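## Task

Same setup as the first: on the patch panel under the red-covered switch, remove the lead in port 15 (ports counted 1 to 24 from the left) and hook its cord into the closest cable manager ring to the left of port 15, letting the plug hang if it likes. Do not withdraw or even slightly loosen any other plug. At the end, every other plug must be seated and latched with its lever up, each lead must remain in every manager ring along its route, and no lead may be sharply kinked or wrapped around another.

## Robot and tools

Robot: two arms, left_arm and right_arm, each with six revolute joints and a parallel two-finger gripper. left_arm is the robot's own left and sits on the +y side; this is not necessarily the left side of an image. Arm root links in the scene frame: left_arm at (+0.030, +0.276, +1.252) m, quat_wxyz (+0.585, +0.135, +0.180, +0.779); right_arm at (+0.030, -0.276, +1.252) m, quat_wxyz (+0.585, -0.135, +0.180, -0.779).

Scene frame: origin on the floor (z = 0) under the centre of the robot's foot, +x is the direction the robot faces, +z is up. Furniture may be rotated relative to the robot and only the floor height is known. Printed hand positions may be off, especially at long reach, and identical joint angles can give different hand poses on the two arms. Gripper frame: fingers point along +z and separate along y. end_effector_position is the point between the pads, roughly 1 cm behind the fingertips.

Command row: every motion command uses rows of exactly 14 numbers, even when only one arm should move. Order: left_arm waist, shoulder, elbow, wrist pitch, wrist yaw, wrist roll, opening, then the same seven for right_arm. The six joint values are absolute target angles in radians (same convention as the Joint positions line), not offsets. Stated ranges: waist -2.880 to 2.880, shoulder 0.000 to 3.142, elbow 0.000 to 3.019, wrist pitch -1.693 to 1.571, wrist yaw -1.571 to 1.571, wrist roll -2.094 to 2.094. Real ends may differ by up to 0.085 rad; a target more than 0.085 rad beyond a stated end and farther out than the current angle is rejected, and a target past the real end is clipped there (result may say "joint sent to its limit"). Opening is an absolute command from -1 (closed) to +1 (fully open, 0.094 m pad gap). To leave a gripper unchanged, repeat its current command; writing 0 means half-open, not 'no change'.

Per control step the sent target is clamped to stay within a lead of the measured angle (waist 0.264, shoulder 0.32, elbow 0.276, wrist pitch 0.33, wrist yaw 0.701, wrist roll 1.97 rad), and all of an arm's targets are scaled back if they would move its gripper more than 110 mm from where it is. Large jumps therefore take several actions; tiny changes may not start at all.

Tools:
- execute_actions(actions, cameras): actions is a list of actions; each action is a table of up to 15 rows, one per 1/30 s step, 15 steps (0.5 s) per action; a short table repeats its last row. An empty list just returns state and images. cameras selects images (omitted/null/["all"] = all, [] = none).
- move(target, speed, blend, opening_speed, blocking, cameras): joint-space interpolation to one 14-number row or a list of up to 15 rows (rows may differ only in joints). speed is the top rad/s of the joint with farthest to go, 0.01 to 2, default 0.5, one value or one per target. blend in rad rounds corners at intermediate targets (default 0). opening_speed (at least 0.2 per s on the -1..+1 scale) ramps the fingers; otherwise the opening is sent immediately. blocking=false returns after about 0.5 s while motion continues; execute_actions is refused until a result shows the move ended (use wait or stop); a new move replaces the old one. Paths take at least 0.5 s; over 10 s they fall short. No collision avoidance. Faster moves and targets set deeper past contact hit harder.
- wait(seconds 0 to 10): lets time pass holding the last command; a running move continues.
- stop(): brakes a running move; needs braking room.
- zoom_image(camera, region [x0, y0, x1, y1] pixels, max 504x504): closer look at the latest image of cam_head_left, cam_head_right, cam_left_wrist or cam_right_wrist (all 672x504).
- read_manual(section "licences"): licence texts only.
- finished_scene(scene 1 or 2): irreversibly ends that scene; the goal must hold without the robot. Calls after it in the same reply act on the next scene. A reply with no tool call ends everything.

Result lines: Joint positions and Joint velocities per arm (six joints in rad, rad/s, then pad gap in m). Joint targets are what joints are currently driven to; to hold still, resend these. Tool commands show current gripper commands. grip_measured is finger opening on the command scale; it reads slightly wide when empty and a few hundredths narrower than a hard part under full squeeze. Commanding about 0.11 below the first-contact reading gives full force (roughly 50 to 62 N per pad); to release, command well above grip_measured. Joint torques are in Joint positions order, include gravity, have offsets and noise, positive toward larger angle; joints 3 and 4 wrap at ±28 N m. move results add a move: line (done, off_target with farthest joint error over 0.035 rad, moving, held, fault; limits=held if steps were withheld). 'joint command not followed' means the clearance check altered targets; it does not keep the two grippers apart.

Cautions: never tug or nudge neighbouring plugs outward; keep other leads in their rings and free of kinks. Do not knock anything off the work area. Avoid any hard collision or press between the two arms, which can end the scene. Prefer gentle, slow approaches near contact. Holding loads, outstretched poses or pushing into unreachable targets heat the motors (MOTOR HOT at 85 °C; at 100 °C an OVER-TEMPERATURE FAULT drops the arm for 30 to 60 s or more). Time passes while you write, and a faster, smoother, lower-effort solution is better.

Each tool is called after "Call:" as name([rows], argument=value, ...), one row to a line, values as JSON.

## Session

Call:
execute_actions(actions=[])

Scene clock: 0.00 s.
left_arm: end_effector_position=(+0.4686, +0.2865, +1.1549) grip_measured=+1.000 end_effector_quat_wxyz=(+0.029, -0.609, +0.746, +0.270) | right_arm: end_effector_position=(+0.5188, +0.1311, +1.0207) grip_measured=+1.000 end_effector_quat_wxyz=(-0.497, +0.537, -0.681, +0.019)
Joint positions: left_arm=[-2.048 1.603 1.08 -1.07 -0.587 -1.694 0.094] | right_arm=[2.508 2.298 1.027 1.045 0.159 -1.035 0.094]
Joint velocities: left_arm=[-0.015 -0.005 -0.002 0.002 0.007 -0.037 0] | right_arm=[-0.005 0.005 -0.022 0.007 -0.081 0.081 0]
Joint torques (N m): no reading
Heat: left arm: hottest shoulder 39 °C; right arm: hottest shoulder 32 °C.
Joint targets: left_arm=[-2.049 1.596 1.095 -1.072 -0.588 -1.694] | right_arm=[2.507 2.300 1.031 1.049 0.159 -1.035]
Tool commands: left_gripper/opening=+1.0 right_gripper/opening=+1.0

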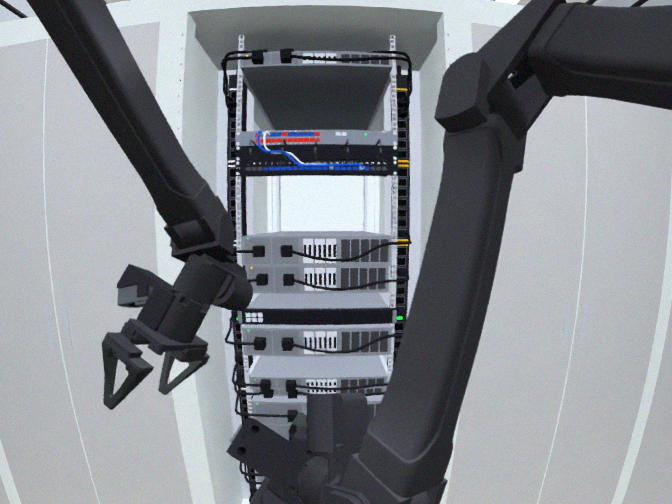

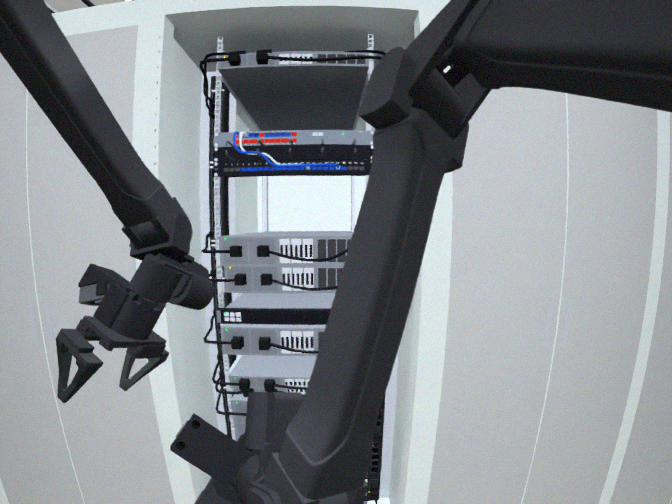

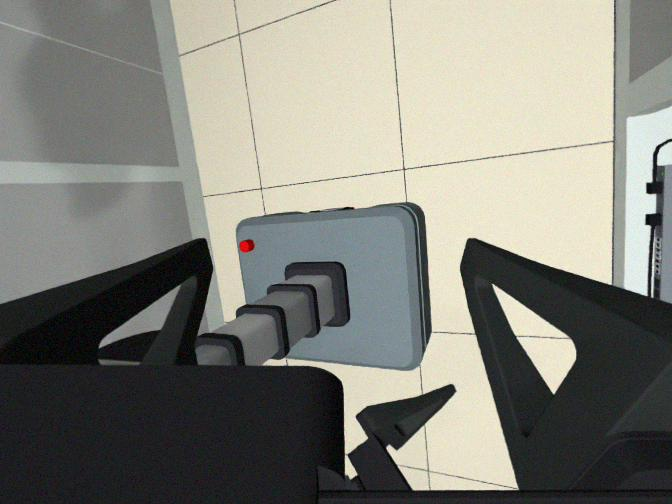

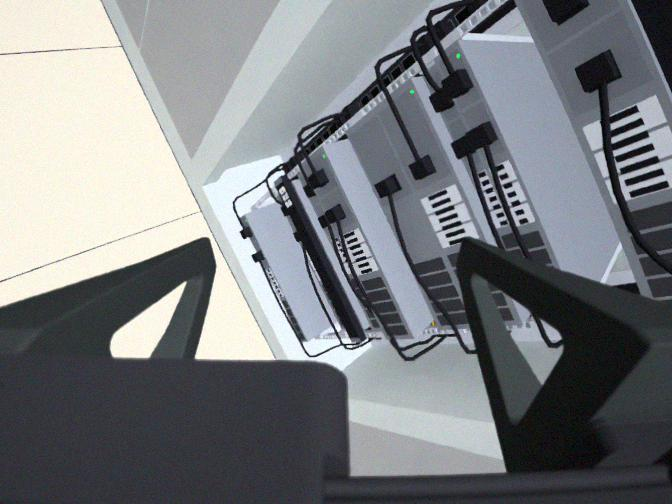

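Call:
zoom_image(camera="cam_head_left", region=[230, 115, 400, 190])

Call:
zoom_image(camera="cam_head_right", region=[210, 115, 380, 190])

Call:
zoom_image(camera="cam_head_left", region=[290, 150, 390, 185])

Scaled by 2.965 from the camera's 672x504 image, which has a finer 960x720 frame.

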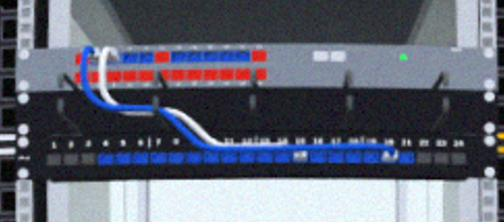

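Scaled by 2.965 from the camera's 672x504 image, which has a finer 960x720 frame.

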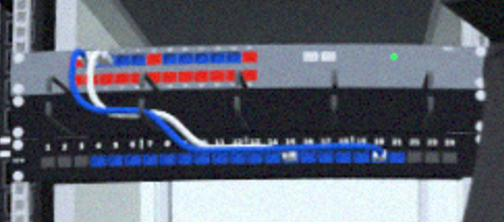

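Scaled by 5.040 from the camera's 672x504 image, which has a finer 960x720 frame.

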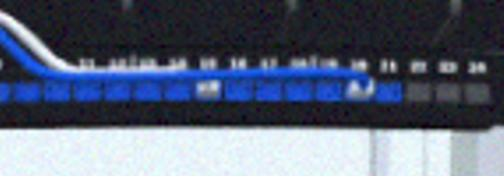

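Call:
move([
  [-2.3,1.5,1.1,0.3,-0.5,-0.3,1,2.508,2.298,1.031,1.049,0.159,-1.035,1],
  [-2.429,1.548,1.33,0.715,-0.49,0.386,1,2.508,2.298,1.031,1.049,0.159,-1.035,1],
], speed=0.7, blend=0.1)

Call:
zoom_image(camera="cam_left_wrist", region=[100, 0, 600, 250])

Scene clock: 49.93 s.
left_arm: end_effector_position=(+0.7912, +0.0503, +1.4884) grip_measured=+1.000 end_effector_quat_wxyz=(+0.681, +0.007, +0.732, +0.008) | right_arm: end_effector_position=(+0.5188, +0.1311, +1.0207) grip_measured=+1.000 end_effector_quat_wxyz=(-0.497, +0.537, -0.681, +0.019)
Joint positions: left_arm=[-2.408 1.534 1.278 0.674 -0.5 0.362 0.094] | right_arm=[2.508 2.298 1.027 1.045 0.159 -1.035 0.094]
Joint velocities: left_arm=[0.005 0.005 -0.002 -0.002 0.007 0.007 0] | right_arm=[-0.005 -0.005 -0.012 -0.007 -0.037 0.037 0]
Joint torques (N m): left_arm=[-6.12 -15.97 12.86 2.73 0.36 -0.11] | right_arm=[5.42 -15.44 1.69 2.44 -0.23 0.06]
Heat: left arm: hottest shoulder 41 °C; right arm: hottest shoulder 35 °C.
Joint targets: left_arm=[-2.428 1.548 1.329 0.702 -0.497 0.376] | right_arm=[2.508 2.298 1.031 1.049 0.159 -1.035]
move: off_target (left_arm); left_arm: the elbow is farthest, 0.052 rad from its target

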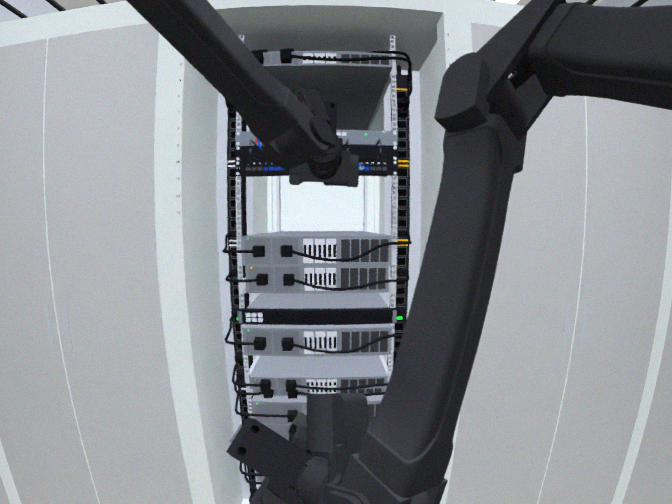

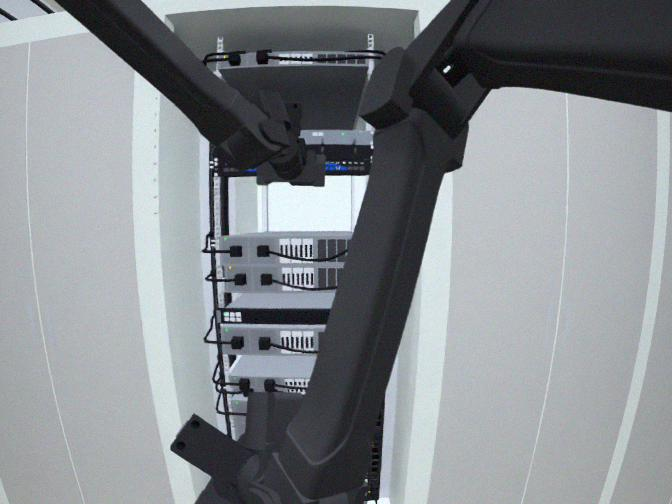

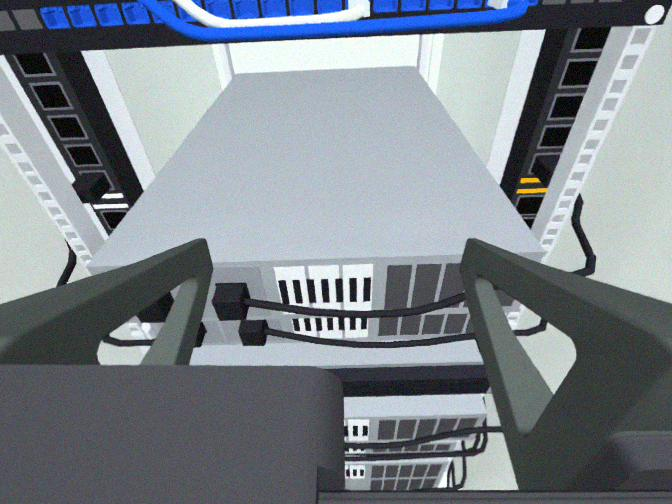

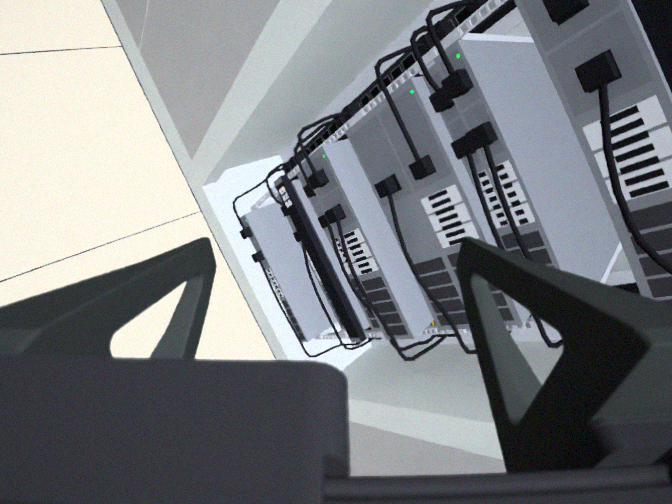

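Scaled by 1.008 from the camera's 672x504 image, which has a finer 960x720 frame.

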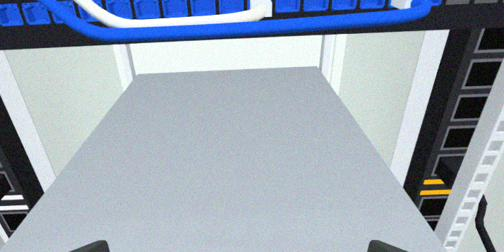

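Call:
move(target=[-2.464,1.59,1.25,1.2,-0.346,0.537,1,2.508,2.298,1.031,1.049,0.159,-1.035,1], speed=0.5, cameras=["cam_left_wrist"])

Call:
zoom_image(camera="cam_left_wrist", region=[100, 100, 600, 350])

Scene clock: 75.87 s.
left_arm: end_effector_position=(+0.7652, +0.0428, +1.5656) grip_measured=+1.000 end_effector_quat_wxyz=(+0.819, -0.007, +0.573, -0.003) | right_arm: end_effector_position=(+0.5188, +0.1311, +1.0207) grip_measured=+1.000 end_effector_quat_wxyz=(-0.497, +0.537, -0.681, +0.019)
Joint positions: left_arm=[-2.441 1.578 1.253 1.174 -0.349 0.523 0.094] | right_arm=[2.508 2.298 1.027 1.045 0.159 -1.035 0.094]
Joint velocities: left_arm=[0.015 0.005 0.012 0.007 0.022 0.007 0] | right_arm=[-0.015 0.005 0.002 0.012 0.022 -0.066 0]
Joint torques (N m): left_arm=[-6.59 -15.91 7.43 2.3 0.49 -0.04] | right_arm=[5.66 -15.09 1.62 2.14 -0.22 0.04]
Heat: left arm: hottest shoulder 43 °C; right arm: hottest shoulder 36 °C.
Joint targets: left_arm=[-2.464 1.591 1.250 1.200 -0.346 0.537] | right_arm=[2.508 2.298 1.031 1.049 0.159 -1.035]
move: done
Images, in order (width x height): cam_left_wrist 672x504.

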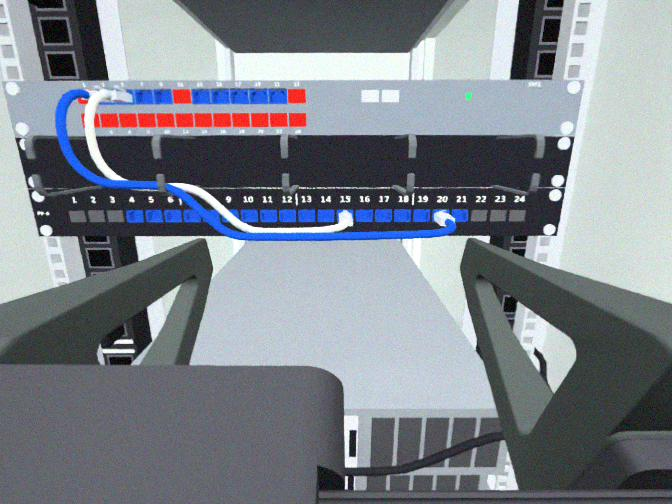

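Scaled by 1.008 from the camera's 672x504 image, which has a finer 960x720 frame.

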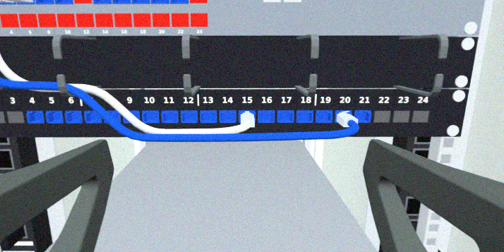

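Call:
execute_actions(actions=[])

Call:
zoom_image(camera="cam_left_wrist", region=[140, 100, 480, 320])

Scene clock: 127.60 s.
left_arm: end_effector_position=(+0.7652, +0.0428, +1.5656) grip_measured=+1.000 end_effector_quat_wxyz=(+0.819, -0.007, +0.573, -0.003) | right_arm: end_effector_position=(+0.5188, +0.1311, +1.0207) grip_measured=+1.000 end_effector_quat_wxyz=(-0.497, +0.537, -0.681, +0.019)
Joint positions: left_arm=[-2.441 1.578 1.253 1.174 -0.349 0.524 0.094] | right_arm=[2.508 2.298 1.027 1.045 0.159 -1.035 0.094]
Joint velocities: left_arm=[-0.015 -0.005 -0.027 0.007 0.022 -0.081 0] | right_arm=[-0.015 -0.015 0.007 -0.017 -0.007 0.007 0]
Joint torques (N m): left_arm=[-6.71 -16.21 7.39 2.29 0.48 -0.08] | right_arm=[5.19 -14.97 1.74 2.17 -0.22 0.06]
Heat: left arm: hottest shoulder 44 °C; right arm: hottest shoulder 37 °C.
Joint targets: left_arm=[-2.464 1.591 1.250 1.200 -0.346 0.538] | right_arm=[2.508 2.298 1.031 1.049 0.159 -1.035]
Tool commands: left_gripper/opening=+1.0 right_gripper/opening=+1.0

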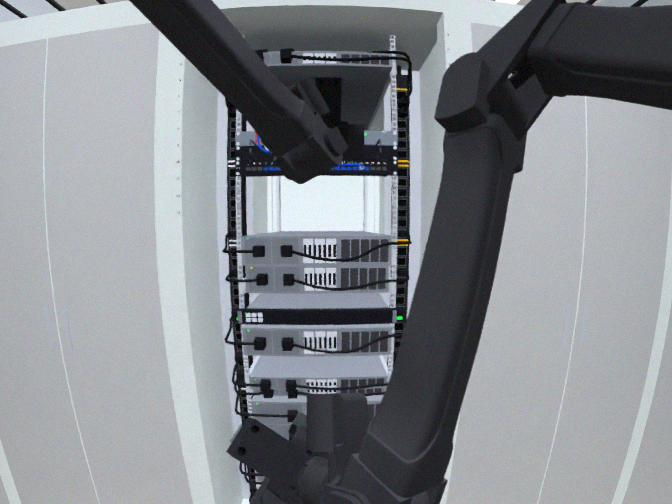

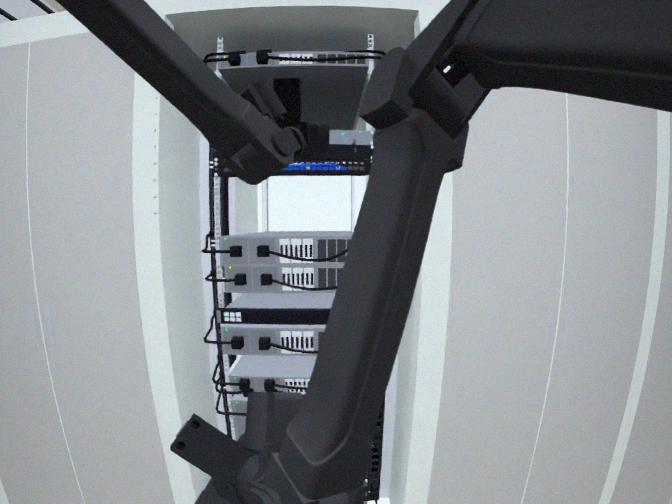

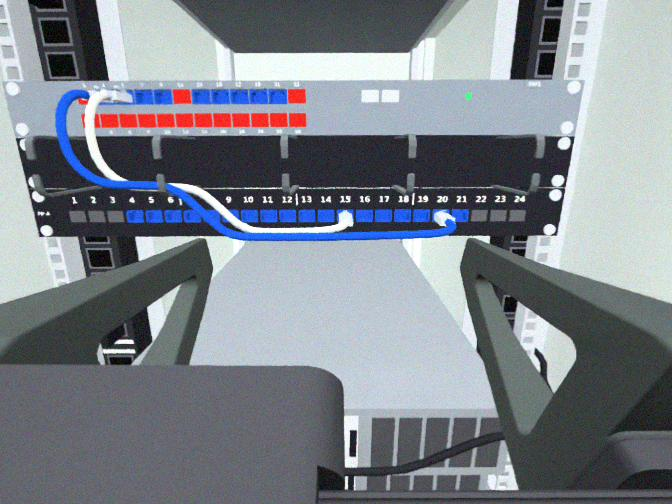

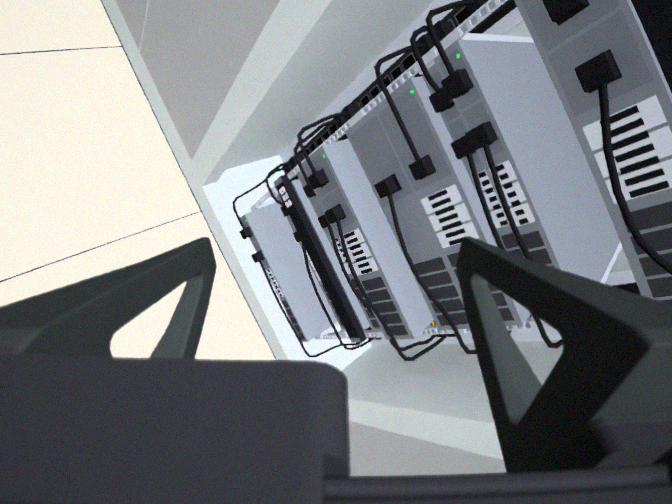

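Scaled by 1.482 from the camera's 672x504 image, which has a finer 960x720 frame.

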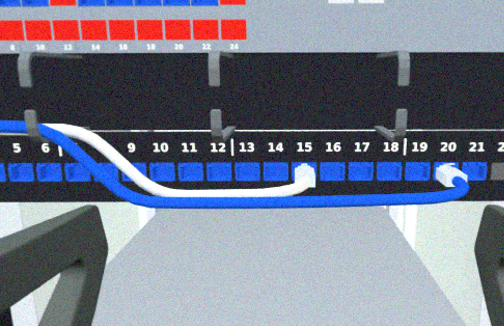

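Call:
move(target=[-2.45,1.58,1.46,0.63,-0.497,-1.18,1,2.508,2.298,1.031,1.049,0.159,-1.035,1], speed=0.7, cameras=["cam_left_wrist"])

Call:
zoom_image(camera="cam_left_wrist", region=[200, 100, 600, 400])

Scene clock: 190.80 s.
left_arm: end_effector_position=(+0.8131, +0.0246, +1.5227) grip_measured=+1.000 end_effector_quat_wxyz=(-0.496, +0.495, -0.517, +0.491) | right_arm: end_effector_position=(+0.5188, +0.1311, +1.0207) grip_measured=+1.000 end_effector_quat_wxyz=(-0.497, +0.537, -0.681, +0.019)
Joint positions: left_arm=[-2.441 1.578 1.401 0.647 -0.494 -1.166 0.094] | right_arm=[2.508 2.298 1.027 1.045 0.159 -1.035 0.094]
Joint velocities: left_arm=[-0.015 0.005 -0.002 -0.007 0.007 -0.051 0] | right_arm=[0.005 -0.015 0.002 -0.002 -0.007 0.037 0]
Joint torques (N m): left_arm=[-5.89 -17.96 13.7 1.1 0.15 -0.24] | right_arm=[5.36 -15.56 1.61 2.22 -0.27 -0.04]
Heat: left arm: hottest shoulder 44 °C; right arm: hottest shoulder 37 °C.
Joint targets: left_arm=[-2.450 1.580 1.459 0.631 -0.497 -1.181] | right_arm=[2.508 2.298 1.031 1.049 0.159 -1.035]
move: off_target (left_arm); left_arm: the elbow is farthest, 0.059 rad from its target
Images, in order (width x height): cam_left_wrist 672x504.

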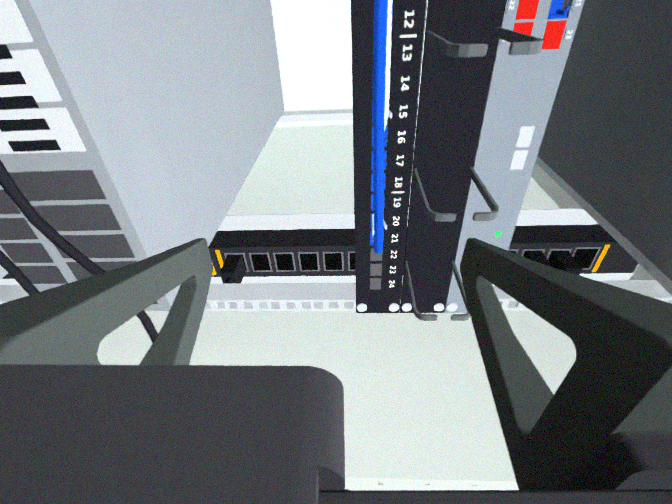

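Scaled by 1.260 from the camera's 672x504 image, which has a finer 960x720 frame.

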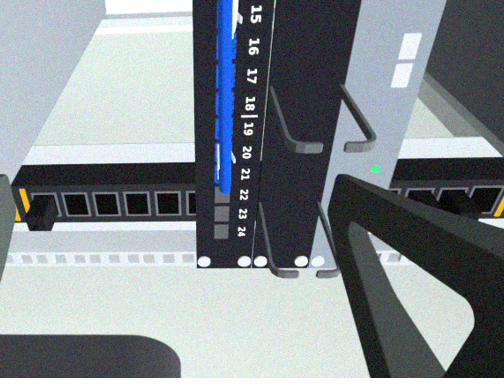

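Call:
move(target=[-2.41,1.64,1.627,0.535,-0.468,-1.205,-0.2,2.508,2.298,1.031,1.049,0.159,-1.035,1], speed=0.4, cameras=["cam_left_wrist"])

Call:
zoom_image(camera="cam_left_wrist", region=[240, 40, 540, 280])

Scene clock: 223.70 s.
left_arm: end_effector_position=(+0.8523, +0.0232, +1.5568) grip_measured=-0.197 end_effector_quat_wxyz=(-0.496, +0.496, -0.504, +0.505) | right_arm: end_effector_position=(+0.5188, +0.1311, +1.0207) grip_measured=+1.000 end_effector_quat_wxyz=(-0.497, +0.537, -0.681, +0.019)
Joint positions: left_arm=[-2.427 1.626 1.568 0.55 -0.472 -1.189 0.038] | right_arm=[2.508 2.298 1.027 1.045 0.159 -1.035 0.094]
Joint velocities: left_arm=[-0.015 0.005 -0.002 -0.002 0.037 -0.037 0.001] | right_arm=[-0.005 -0.005 -0.002 0.012 -0.051 -0.037 0]
Joint torques (N m): left_arm=[-4.07 -18.32 14.22 1.06 0.39 -0.23] | right_arm=[5.25 -14.27 1.77 2.24 -0.19 0.07]
Heat: left arm: hottest elbow 46 °C; right arm: hottest shoulder 37 °C.
Joint targets: left_arm=[-2.409 1.639 1.628 0.534 -0.469 -1.204] | right_arm=[2.508 2.298 1.031 1.049 0.159 -1.035]
move: off_target (left_arm); left_arm: the elbow is farthest, 0.059 rad from its target
Images, in order (width x height): cam_left_wrist 672x504.

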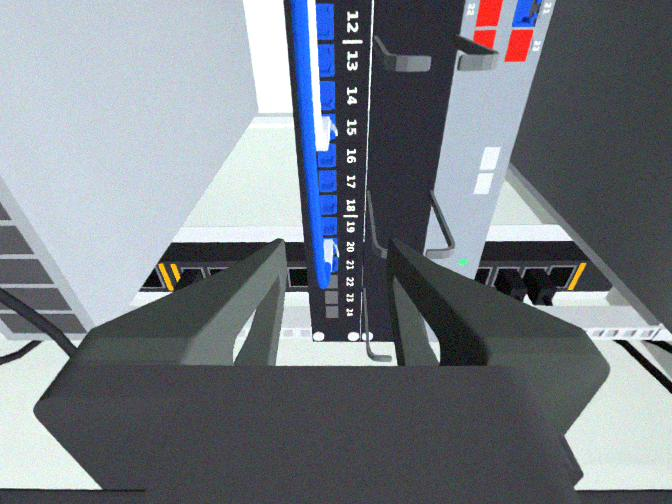

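Scaled by 1.680 from the camera's 672x504 image, which has a finer 960x720 frame.

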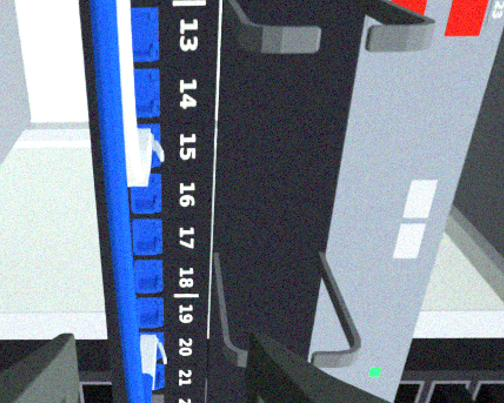

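Call:
move(target=[-2.35,1.72,1.753,0.457,-0.437,-1.232,-0.2,2.508,2.298,1.031,1.049,0.159,-1.035,1], speed=0.3, cameras=["cam_left_wrist"])

Call:
zoom_image(camera="cam_left_wrist", region=[240, 80, 480, 280])

Scene clock: 265.83 s.
left_arm: end_effector_position=(+0.8958, +0.0385, +1.5333) grip_measured=-0.197 end_effector_quat_wxyz=(-0.495, +0.503, -0.511, +0.490) | right_arm: end_effector_position=(+0.5188, +0.1311, +1.0207) grip_measured=+1.000 end_effector_quat_wxyz=(-0.497, +0.537, -0.681, +0.019)
Joint positions: left_arm=[-2.364 1.71 1.69 0.473 -0.44 -1.218 0.038] | right_arm=[2.508 2.298 1.027 1.045 0.159 -1.035 0.094]
Joint velocities: left_arm=[-0.015 -0.005 -0.017 -0.007 0.051 -0.007 0.001] | right_arm=[-0.005 -0.015 0.002 -0.007 -0.051 0.022 0]
Joint torques (N m): left_arm=[-4.42 -20.42 14.43 1.03 0.35 -0.24] | right_arm=[5.6 -14.92 1.72 2.18 -0.2 0.01]
Heat: left arm: hottest elbow 52 °C; right arm: hottest shoulder 37 °C.
Joint targets: left_arm=[-2.351 1.721 1.752 0.458 -0.437 -1.233] | right_arm=[2.508 2.298 1.031 1.049 0.159 -1.035]
move: off_target (left_arm); left_arm: the elbow is farthest, 0.063 rad from its target
Images, in order (width x height): cam_left_wrist 672x504.

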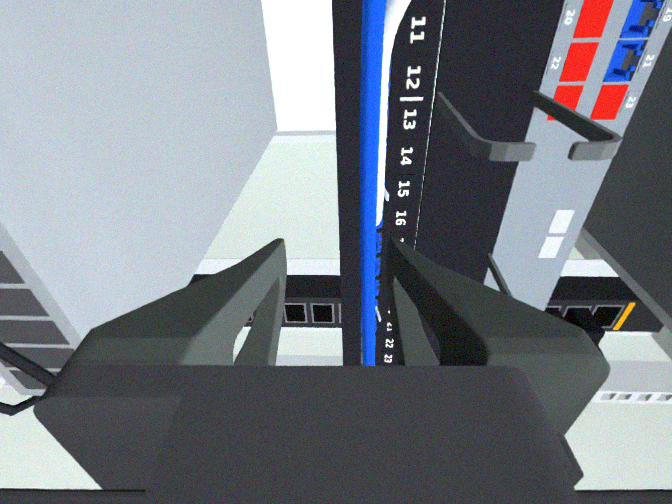

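Scaled by 2.100 from the camera's 672x504 image, which has a finer 960x720 frame.

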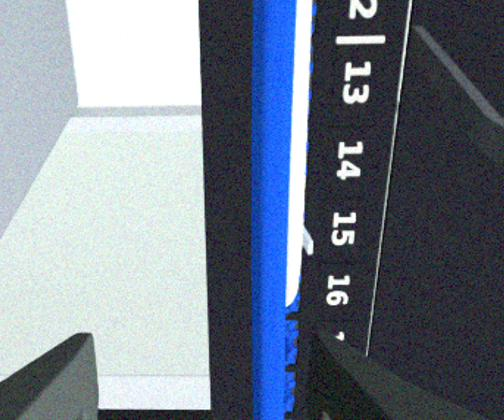

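Call:
move(target=[-2.35,1.72,1.78,0.455,-0.437,-1.232,-0.2,2.508,2.298,1.031,1.049,0.159,-1.035,1], speed=0.3, cameras=["cam_left_wrist"])

Call:
zoom_image(camera="cam_left_wrist", region=[240, 80, 480, 280])

Scene clock: 282.40 s.
left_arm: end_effector_position=(+0.9007, +0.0421, +1.5495) grip_measured=-0.197 end_effector_quat_wxyz=(-0.501, +0.502, -0.499, +0.497) | right_arm: end_effector_position=(+0.5188, +0.1311, +1.0207) grip_measured=+1.000 end_effector_quat_wxyz=(-0.497, +0.537, -0.681, +0.019)
Joint positions: left_arm=[-2.364 1.71 1.72 0.473 -0.44 -1.218 0.038] | right_arm=[2.508 2.298 1.027 1.045 0.159 -1.035 0.094]
Joint velocities: left_arm=[-0.005 -0.015 -0.002 -0.007 -0.007 0.022 -0.001] | right_arm=[-0.015 -0.005 -0.007 0.002 0.037 -0.081 0]
Joint torques (N m): left_arm=[-4.48 -20.54 14.45 0.96 0.39 -0.25] | right_arm=[5.95 -15.44 1.72 2.33 -0.23 -0.04]
Heat: left arm: hottest elbow 54 °C; right arm: hottest shoulder 37 °C.
Joint targets: left_arm=[-2.350 1.720 1.780 0.455 -0.437 -1.232] | right_arm=[2.508 2.298 1.031 1.049 0.159 -1.035]
move: off_target (left_arm); left_arm: the elbow is farthest, 0.060 rad from its target
Images, in order (width x height): cam_left_wrist 672x504.

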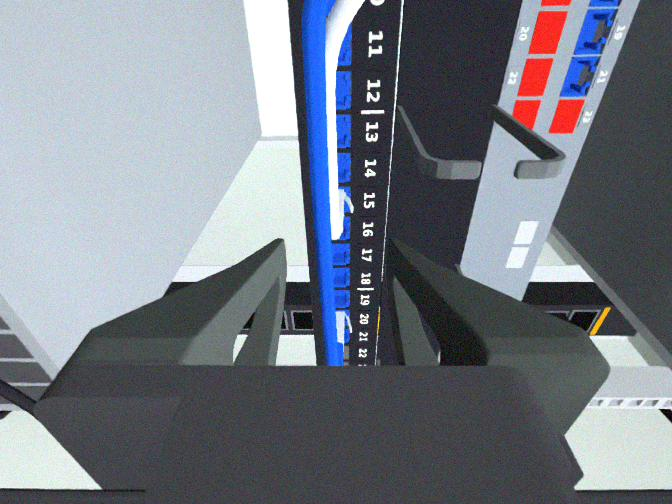

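Scaled by 2.100 from the camera's 672x504 image, which has a finer 960x720 frame.

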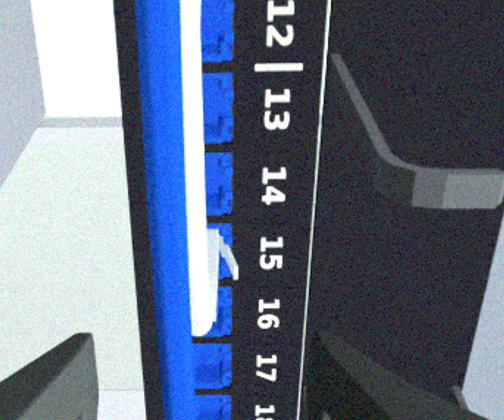

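Call:
move(target=[-2.385,1.64,1.63,0.535,-0.467,-1.213,-0.2,2.508,2.298,1.031,1.049,0.159,-1.035,1], speed=0.3, cameras=[])

Call:
move([
  [-2.395,1.625,1.66,0.492,-0.476,-1.21,-0.66,2.508,2.298,1.031,1.049,0.159,-1.035,1],
  [-2.362,1.706,1.8,0.4235,-0.443,-1.227,-0.66,2.508,2.298,1.031,1.049,0.159,-1.035,1],
], speed=0.3, cameras=["cam_left_wrist"])

Call:
zoom_image(camera="cam_left_wrist", region=[240, 120, 440, 280])

Scene clock: 361.27 s.
left_arm: end_effector_position=(+0.8832, +0.0507, +1.5371) grip_measured=-0.197 end_effector_quat_wxyz=(-0.502, +0.510, -0.501, +0.486) | right_arm: end_effector_position=(+0.5188, +0.1311, +1.0207) grip_measured=+1.000 end_effector_quat_wxyz=(-0.497, +0.537, -0.681, +0.019)
Joint positions: left_arm=[-2.364 1.672 1.634 0.507 -0.465 -1.218 0.038] | right_arm=[2.508 2.298 1.027 1.045 0.159 -1.035 0.094]
Joint velocities: left_arm=[-0.005 0.005 0.012 0.002 -0.037 -0.022 0] | right_arm=[0.005 -0.015 -0.012 0.007 0.037 -0.007 0]
Joint torques (N m): left_arm=[-6.95 -23.94 8.84 2.74 0.12 -0.04] | right_arm=[5.71 -14.68 1.57 2.32 -0.22 -0.02]
Heat: left arm: hottest elbow 60 °C; right arm: hottest shoulder 37 °C.
Joint targets: left_arm=[-2.385 1.640 1.630 0.534 -0.467 -1.213] | right_arm=[2.508 2.298 1.031 1.049 0.159 -1.035]
move: done
No camera images: "cameras" was empty.

Scene clock: 362.73 s.
left_arm: end_effector_position=(+0.9024, +0.0475, +1.5668) grip_measured=-0.657 end_effector_quat_wxyz=(-0.502, +0.504, -0.497, +0.497) | right_arm: end_effector_position=(+0.5188, +0.1311, +1.0207) grip_measured=+1.000 end_effector_quat_wxyz=(-0.497, +0.537, -0.681, +0.019)
Joint positions: left_arm=[-2.365 1.695 1.743 0.438 -0.446 -1.218 0.016] | right_arm=[2.508 2.298 1.027 1.045 0.159 -1.035 0.094]
Joint velocities: left_arm=[-0.005 -0.015 -0.002 0.007 -0.022 -0.081 0] | right_arm=[0.005 -0.015 -0.012 0.002 -0.007 -0.051 0]
Joint torques (N m): left_arm=[-4.89 -20.89 14.42 1.11 0.4 -0.19] | right_arm=[4.78 -14.74 1.63 2.24 -0.23 0.04]
Heat: left arm: hottest elbow 60 °C; right arm: hottest shoulder 37 °C.
Joint targets: left_arm=[-2.361 1.705 1.801 0.423 -0.443 -1.227] | right_arm=[2.508 2.298 1.031 1.049 0.159 -1.035]
move: off_target (left_arm); left_arm: the elbow is farthest, 0.057 rad from its target
Images, in order (width x height): cam_left_wrist 672x504.

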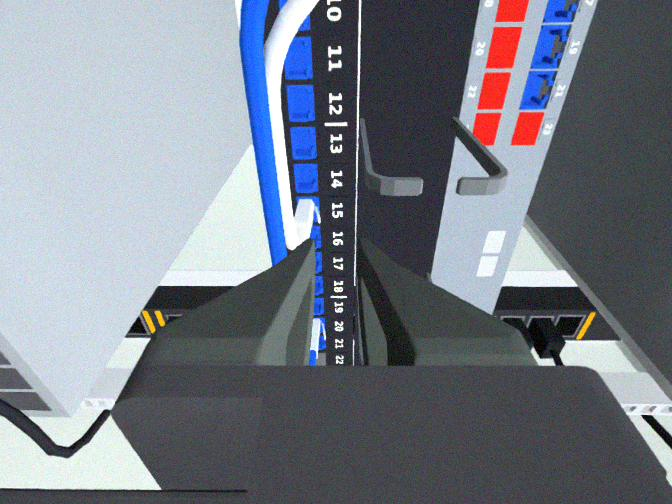

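Scaled by 2.520 from the camera's 672x504 image, which has a finer 960x720 frame.

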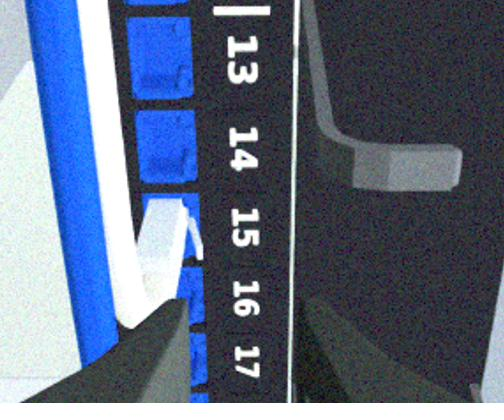

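Call:
move(target=[-2.372,1.722,1.725,0.488,-0.446,-1.227,-0.66,2.508,2.298,1.031,1.049,0.159,-1.035,1], speed=0.1, cameras=["cam_left_wrist"])

Call:
zoom_image(camera="cam_left_wrist", region=[240, 120, 440, 280])

Scene clock: 381.70 s.
left_arm: end_effector_position=(+0.9013, +0.0426, +1.5523) grip_measured=-0.657 end_effector_quat_wxyz=(-0.501, +0.504, -0.500, +0.495) | right_arm: end_effector_position=(+0.5188, +0.1311, +1.0207) grip_measured=+1.000 end_effector_quat_wxyz=(-0.497, +0.537, -0.681, +0.019)
Joint positions: left_arm=[-2.365 1.709 1.727 0.461 -0.446 -1.218 0.016] | right_arm=[2.508 2.298 1.027 1.045 0.159 -1.035 0.094]
Joint velocities: left_arm=[-0.015 -0.005 0.022 0.002 0.007 0.022 0] | right_arm=[-0.005 -0.005 -0.022 0.002 0.022 -0.007 0]
Joint torques (N m): left_arm=[-6.24 -20.19 9.07 2.56 0.25 -0.18] | right_arm=[5.19 -14.92 1.73 2.26 -0.23 0.08]
Heat: left arm: hottest elbow 60 °C; right arm: hottest shoulder 37 °C.
Joint targets: left_arm=[-2.372 1.723 1.724 0.489 -0.446 -1.227] | right_arm=[2.508 2.298 1.031 1.049 0.159 -1.035]
move: done
Images, in order (width x height): cam_left_wrist 672x504.

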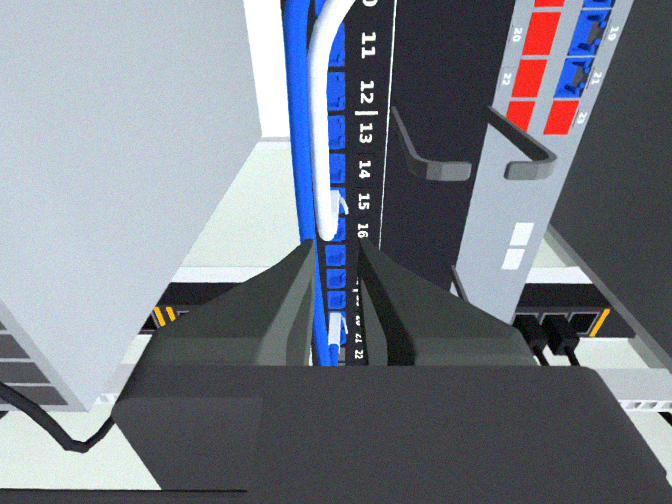

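Scaled by 2.520 from the camera's 672x504 image, which has a finer 960x720 frame.

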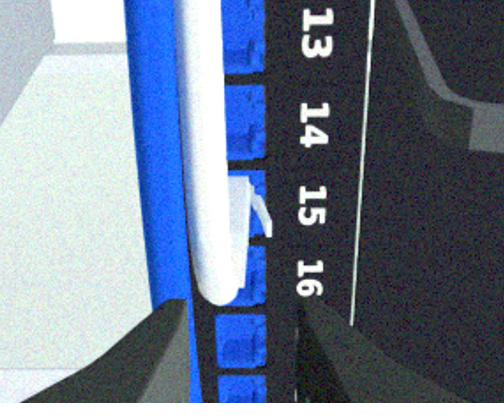

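Call:
move(target=[-2.338,1.76,1.86,0.405,-0.432,-1.236,-0.62,2.508,2.298,1.031,1.049,0.159,-1.035,1], speed=0.15, cameras=["cam_left_wrist"])

Call:
zoom_image(camera="cam_left_wrist", region=[240, 120, 440, 280])

Scene clock: 394.80 s.
left_arm: end_effector_position=(+0.9169, +0.0398, +1.5526) grip_measured=-0.623 end_effector_quat_wxyz=(-0.499, +0.503, -0.503, +0.495) | right_arm: end_effector_position=(+0.5188, +0.1311, +1.0207) grip_measured=+1.000 end_effector_quat_wxyz=(-0.497, +0.537, -0.681, +0.019)
Joint positions: left_arm=[-2.358 1.746 1.796 0.421 -0.435 -1.221 0.018] | right_arm=[2.508 2.298 1.027 1.045 0.159 -1.035 0.094]
Joint velocities: left_arm=[-0.005 0.005 -0.002 -0.017 -0.051 -0.022 0.001] | right_arm=[0.015 -0.015 0.002 0.022 0.051 -0.066 0]
Joint torques (N m): left_arm=[-4.13 -20.78 14.83 1.02 0.35 -0.22] | right_arm=[5.3 -14.51 1.66 2.18 -0.22 0.03]
Heat: left arm: hottest elbow 56 °C; right arm: hottest shoulder 37 °C.
Joint targets: left_arm=[-2.338 1.760 1.860 0.406 -0.432 -1.236] | right_arm=[2.508 2.298 1.031 1.049 0.159 -1.035]
move: off_target (left_arm); left_arm: the elbow is farthest, 0.064 rad from its target
Images, in order (width x height): cam_left_wrist 672x504.

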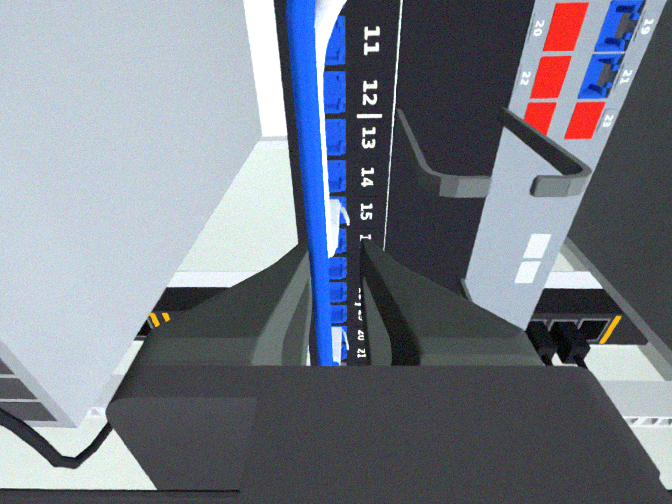

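Scaled by 2.520 from the camera's 672x504 image, which has a finer 960x720 frame.

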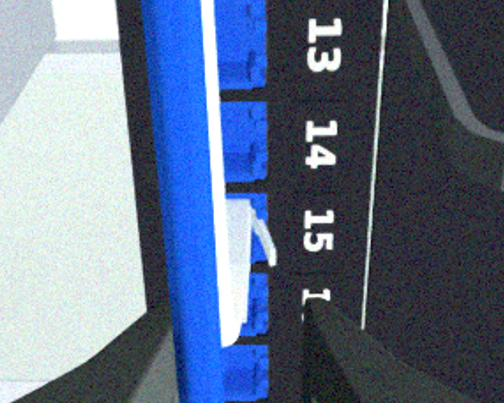

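Call:
move([
  [-2.385,1.625,1.655,0.53,-0.467,-1.213,-0.62,2.508,2.298,1.031,1.049,0.159,-1.035,1],
  [-2.405,1.605,1.70,0.45,-0.476,-1.21,-0.62,2.508,2.298,1.031,1.049,0.159,-1.035,1],
  [-2.41,1.675,2.05,-0.345,-0.595,-1.462,-0.62,2.508,2.298,1.031,1.049,0.159,-1.035,1],
], speed=0.3, cameras=["cam_left_wrist"])

Call:
zoom_image(camera="cam_left_wrist", region=[240, 120, 440, 280])

Scene clock: 454.47 s.
left_arm: end_effector_position=(+0.8922, +0.0636, +1.5689) grip_measured=-0.623 end_effector_quat_wxyz=(+0.387, -0.603, +0.594, -0.366) | right_arm: end_effector_position=(+0.5188, +0.1311, +1.0207) grip_measured=+1.000 end_effector_quat_wxyz=(-0.497, +0.537, -0.681, +0.019)
Joint positions: left_arm=[-2.384 1.66 1.985 -0.33 -0.592 -1.447 0.018] | right_arm=[2.508 2.298 1.027 1.045 0.159 -1.035 0.094]
Joint velocities: left_arm=[-0.015 0.015 -0.017 0.002 0.007 0.095 0.001] | right_arm=[-0.005 -0.005 -0.017 0.012 -0.051 0.051 0]
Joint torques (N m): left_arm=[-7.12 -19.66 15.15 1.14 -0.06 -0.2] | right_arm=[4.84 -14.68 1.62 2.09 -0.24 -0.01]
Heat: left arm: hottest elbow 54 °C; right arm: hottest shoulder 37 °C.
Joint targets: left_arm=[-2.409 1.675 2.050 -0.346 -0.594 -1.462] | right_arm=[2.508 2.298 1.031 1.049 0.159 -1.035]
move: off_target (left_arm); left_arm: the elbow is farthest, 0.065 rad from its target
Images, in order (width x height): cam_left_wrist 672x504.

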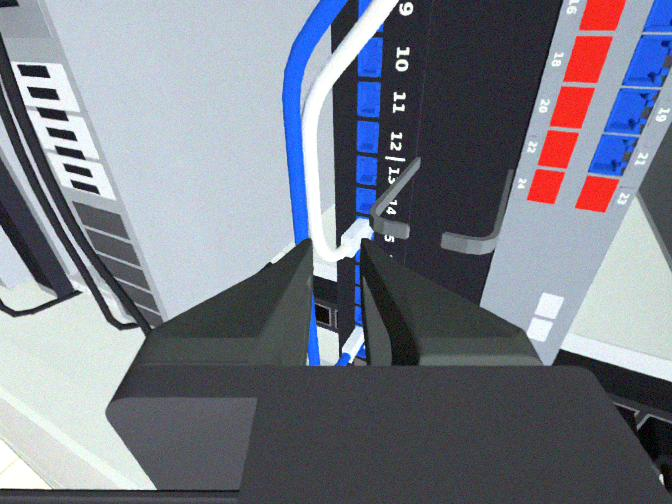

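Scaled by 2.520 from the camera's 672x504 image, which has a finer 960x720 frame.

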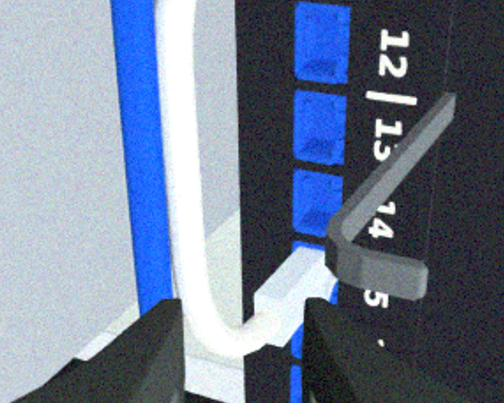

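Call:
move(target=[-2.445,1.677,2.055,-0.342,-0.595,-1.462,-0.62,2.508,2.298,1.031,1.049,0.159,-1.035,1], speed=0.3, cameras=["cam_left_wrist"])

Call:
zoom_image(camera="cam_left_wrist", region=[240, 120, 440, 280])

Scene clock: 462.40 s.
left_arm: end_effector_position=(+0.8826, +0.0367, +1.5789) grip_measured=-0.623 end_effector_quat_wxyz=(+0.377, -0.595, +0.599, -0.381) | right_arm: end_effector_position=(+0.5188, +0.1311, +1.0207) grip_measured=+1.000 end_effector_quat_wxyz=(-0.497, +0.537, -0.681, +0.019)
Joint positions: left_arm=[-2.427 1.661 1.99 -0.33 -0.593 -1.448 0.018] | right_arm=[2.508 2.298 1.027 1.045 0.159 -1.035 0.094]
Joint velocities: left_arm=[-0.005 -0.005 0.002 -0.017 -0.007 -0.022 0] | right_arm=[-0.015 -0.005 0.002 0.007 -0.081 -0.007 0]
Joint torques (N m): left_arm=[-6.48 -19.43 15.24 1.28 -0.05 -0.24] | right_arm=[5.66 -15.56 1.73 2.17 -0.22 -0.01]
Heat: left arm: hottest elbow 57 °C; right arm: hottest shoulder 37 °C.
Joint targets: left_arm=[-2.446 1.676 2.055 -0.342 -0.596 -1.463] | right_arm=[2.508 2.298 1.031 1.049 0.159 -1.035]
move: off_target (left_arm); left_arm: the elbow is farthest, 0.065 rad from its target
Images, in order (width x height): cam_left_wrist 672x504.

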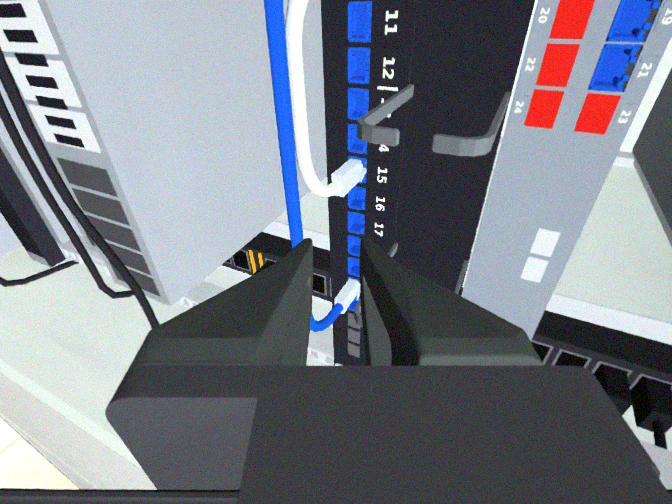

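Scaled by 2.520 from the camera's 672x504 image, which has a finer 960x720 frame.

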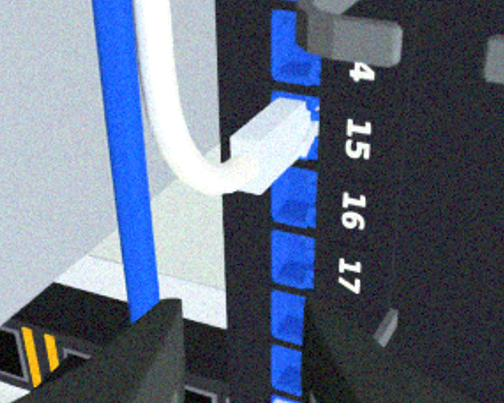

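Call:
move(target=[-2.385,1.755,2.159,-0.367,-0.57,-1.462,-0.5,2.508,2.298,1.031,1.049,0.159,-1.035,1], speed=0.2, cameras=["cam_left_wrist"])

Call:
zoom_image(camera="cam_left_wrist", region=[240, 120, 440, 280])

Scene clock: 473.23 s.
left_arm: end_effector_position=(+0.9111, +0.0351, +1.5637) grip_measured=-0.503 end_effector_quat_wxyz=(+0.378, -0.596, +0.597, -0.380) | right_arm: end_effector_position=(+0.5188, +0.1311, +1.0207) grip_measured=+1.000 end_effector_quat_wxyz=(-0.497, +0.537, -0.681, +0.019)
Joint positions: left_arm=[-2.399 1.746 2.095 -0.35 -0.572 -1.448 0.023] | right_arm=[2.508 2.298 1.027 1.045 0.159 -1.035 0.094]
Joint velocities: left_arm=[-0.005 -0.005 -0.007 -0.007 -0.022 -0.037 0] | right_arm=[-0.005 -0.005 -0.007 -0.032 -0.037 -0.037 0]
Joint torques (N m): left_arm=[-4.72 -21.3 15.19 1.1 0.14 -0.22] | right_arm=[5.13 -15.27 1.69 2.35 -0.19 0.04]
Heat: left arm: hottest elbow 61 °C; right arm: hottest shoulder 37 °C.
Joint targets: left_arm=[-2.384 1.756 2.160 -0.366 -0.570 -1.462] | right_arm=[2.508 2.298 1.031 1.049 0.159 -1.035]
move: off_target (left_arm); left_arm: the elbow is farthest, 0.064 rad from its target
Images, in order (width x height): cam_left_wrist 672x504.

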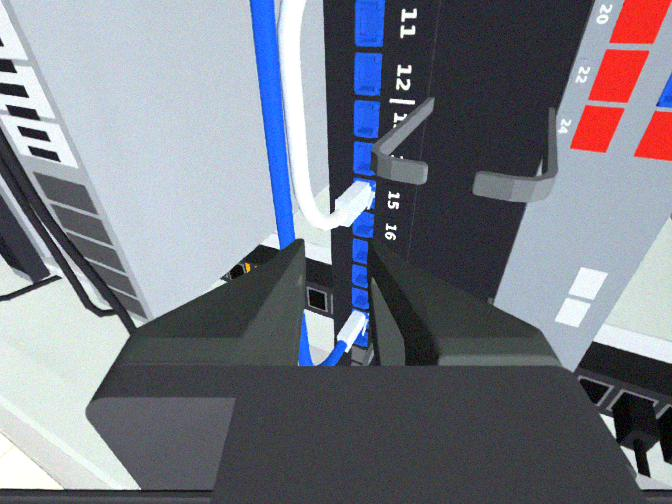

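Scaled by 2.520 from the camera's 672x504 image, which has a finer 960x720 frame.

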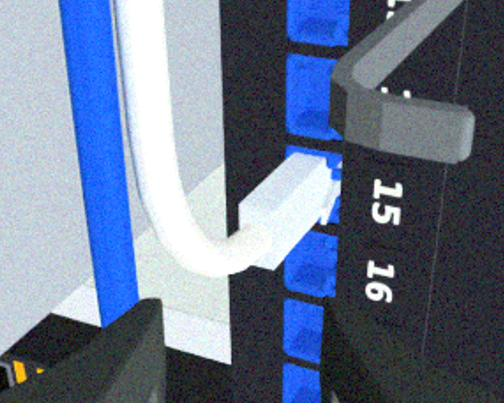

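Call:
move(target=[-2.368,1.794,2.223,-0.382,-0.557,-1.462,-0.5,2.508,2.298,1.031,1.049,0.159,-1.035,1], speed=0.15, cameras=["cam_left_wrist"])

Call:
zoom_image(camera="cam_left_wrist", region=[240, 160, 440, 320])

Scene clock: 489.60 s.
left_arm: end_effector_position=(+0.9243, +0.0384, +1.5680) grip_measured=-0.503 end_effector_quat_wxyz=(+0.381, -0.597, +0.592, -0.385) | right_arm: end_effector_position=(+0.5188, +0.1311, +1.0207) grip_measured=+1.000 end_effector_quat_wxyz=(-0.497, +0.537, -0.681, +0.019)
Joint positions: left_arm=[-2.387 1.778 2.158 -0.366 -0.56 -1.448 0.023] | right_arm=[2.508 2.298 1.027 1.045 0.159 -1.035 0.094]
Joint velocities: left_arm=[-0.015 -0.015 0.002 -0.017 -0.007 0.007 -0.001] | right_arm=[-0.005 -0.005 -0.007 0.002 -0.022 -0.11 0]
Joint torques (N m): left_arm=[-4.54 -21.42 15.15 0.99 0.16 -0.24] | right_arm=[5.83 -15.27 1.58 2.18 -0.21 0.03]
Heat: left arm: hottest elbow 61 °C; right arm: hottest shoulder 37 °C.
Joint targets: left_arm=[-2.368 1.794 2.223 -0.382 -0.557 -1.462] | right_arm=[2.508 2.298 1.031 1.049 0.159 -1.035]
move: off_target (left_arm); left_arm: the elbow is farthest, 0.065 rad from its target
Images, in order (width x height): cam_left_wrist 672x504.

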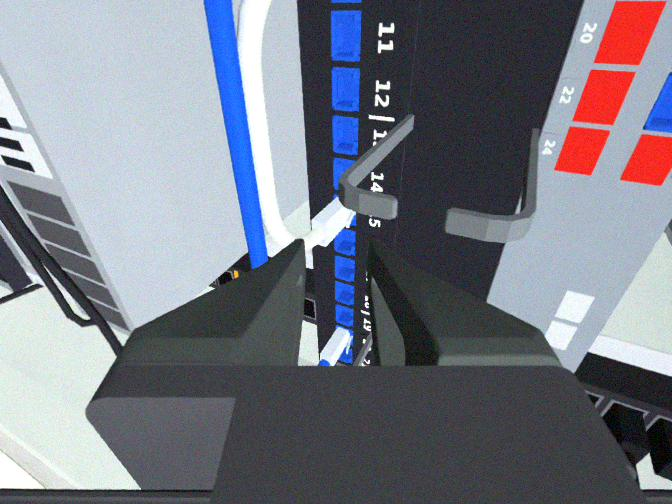

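Scaled by 2.520 from the camera's 672x504 image, which has a finer 960x720 frame.

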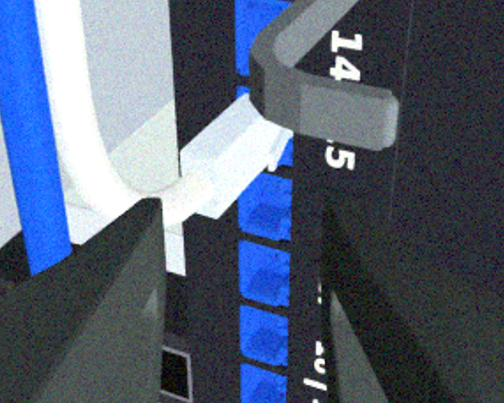

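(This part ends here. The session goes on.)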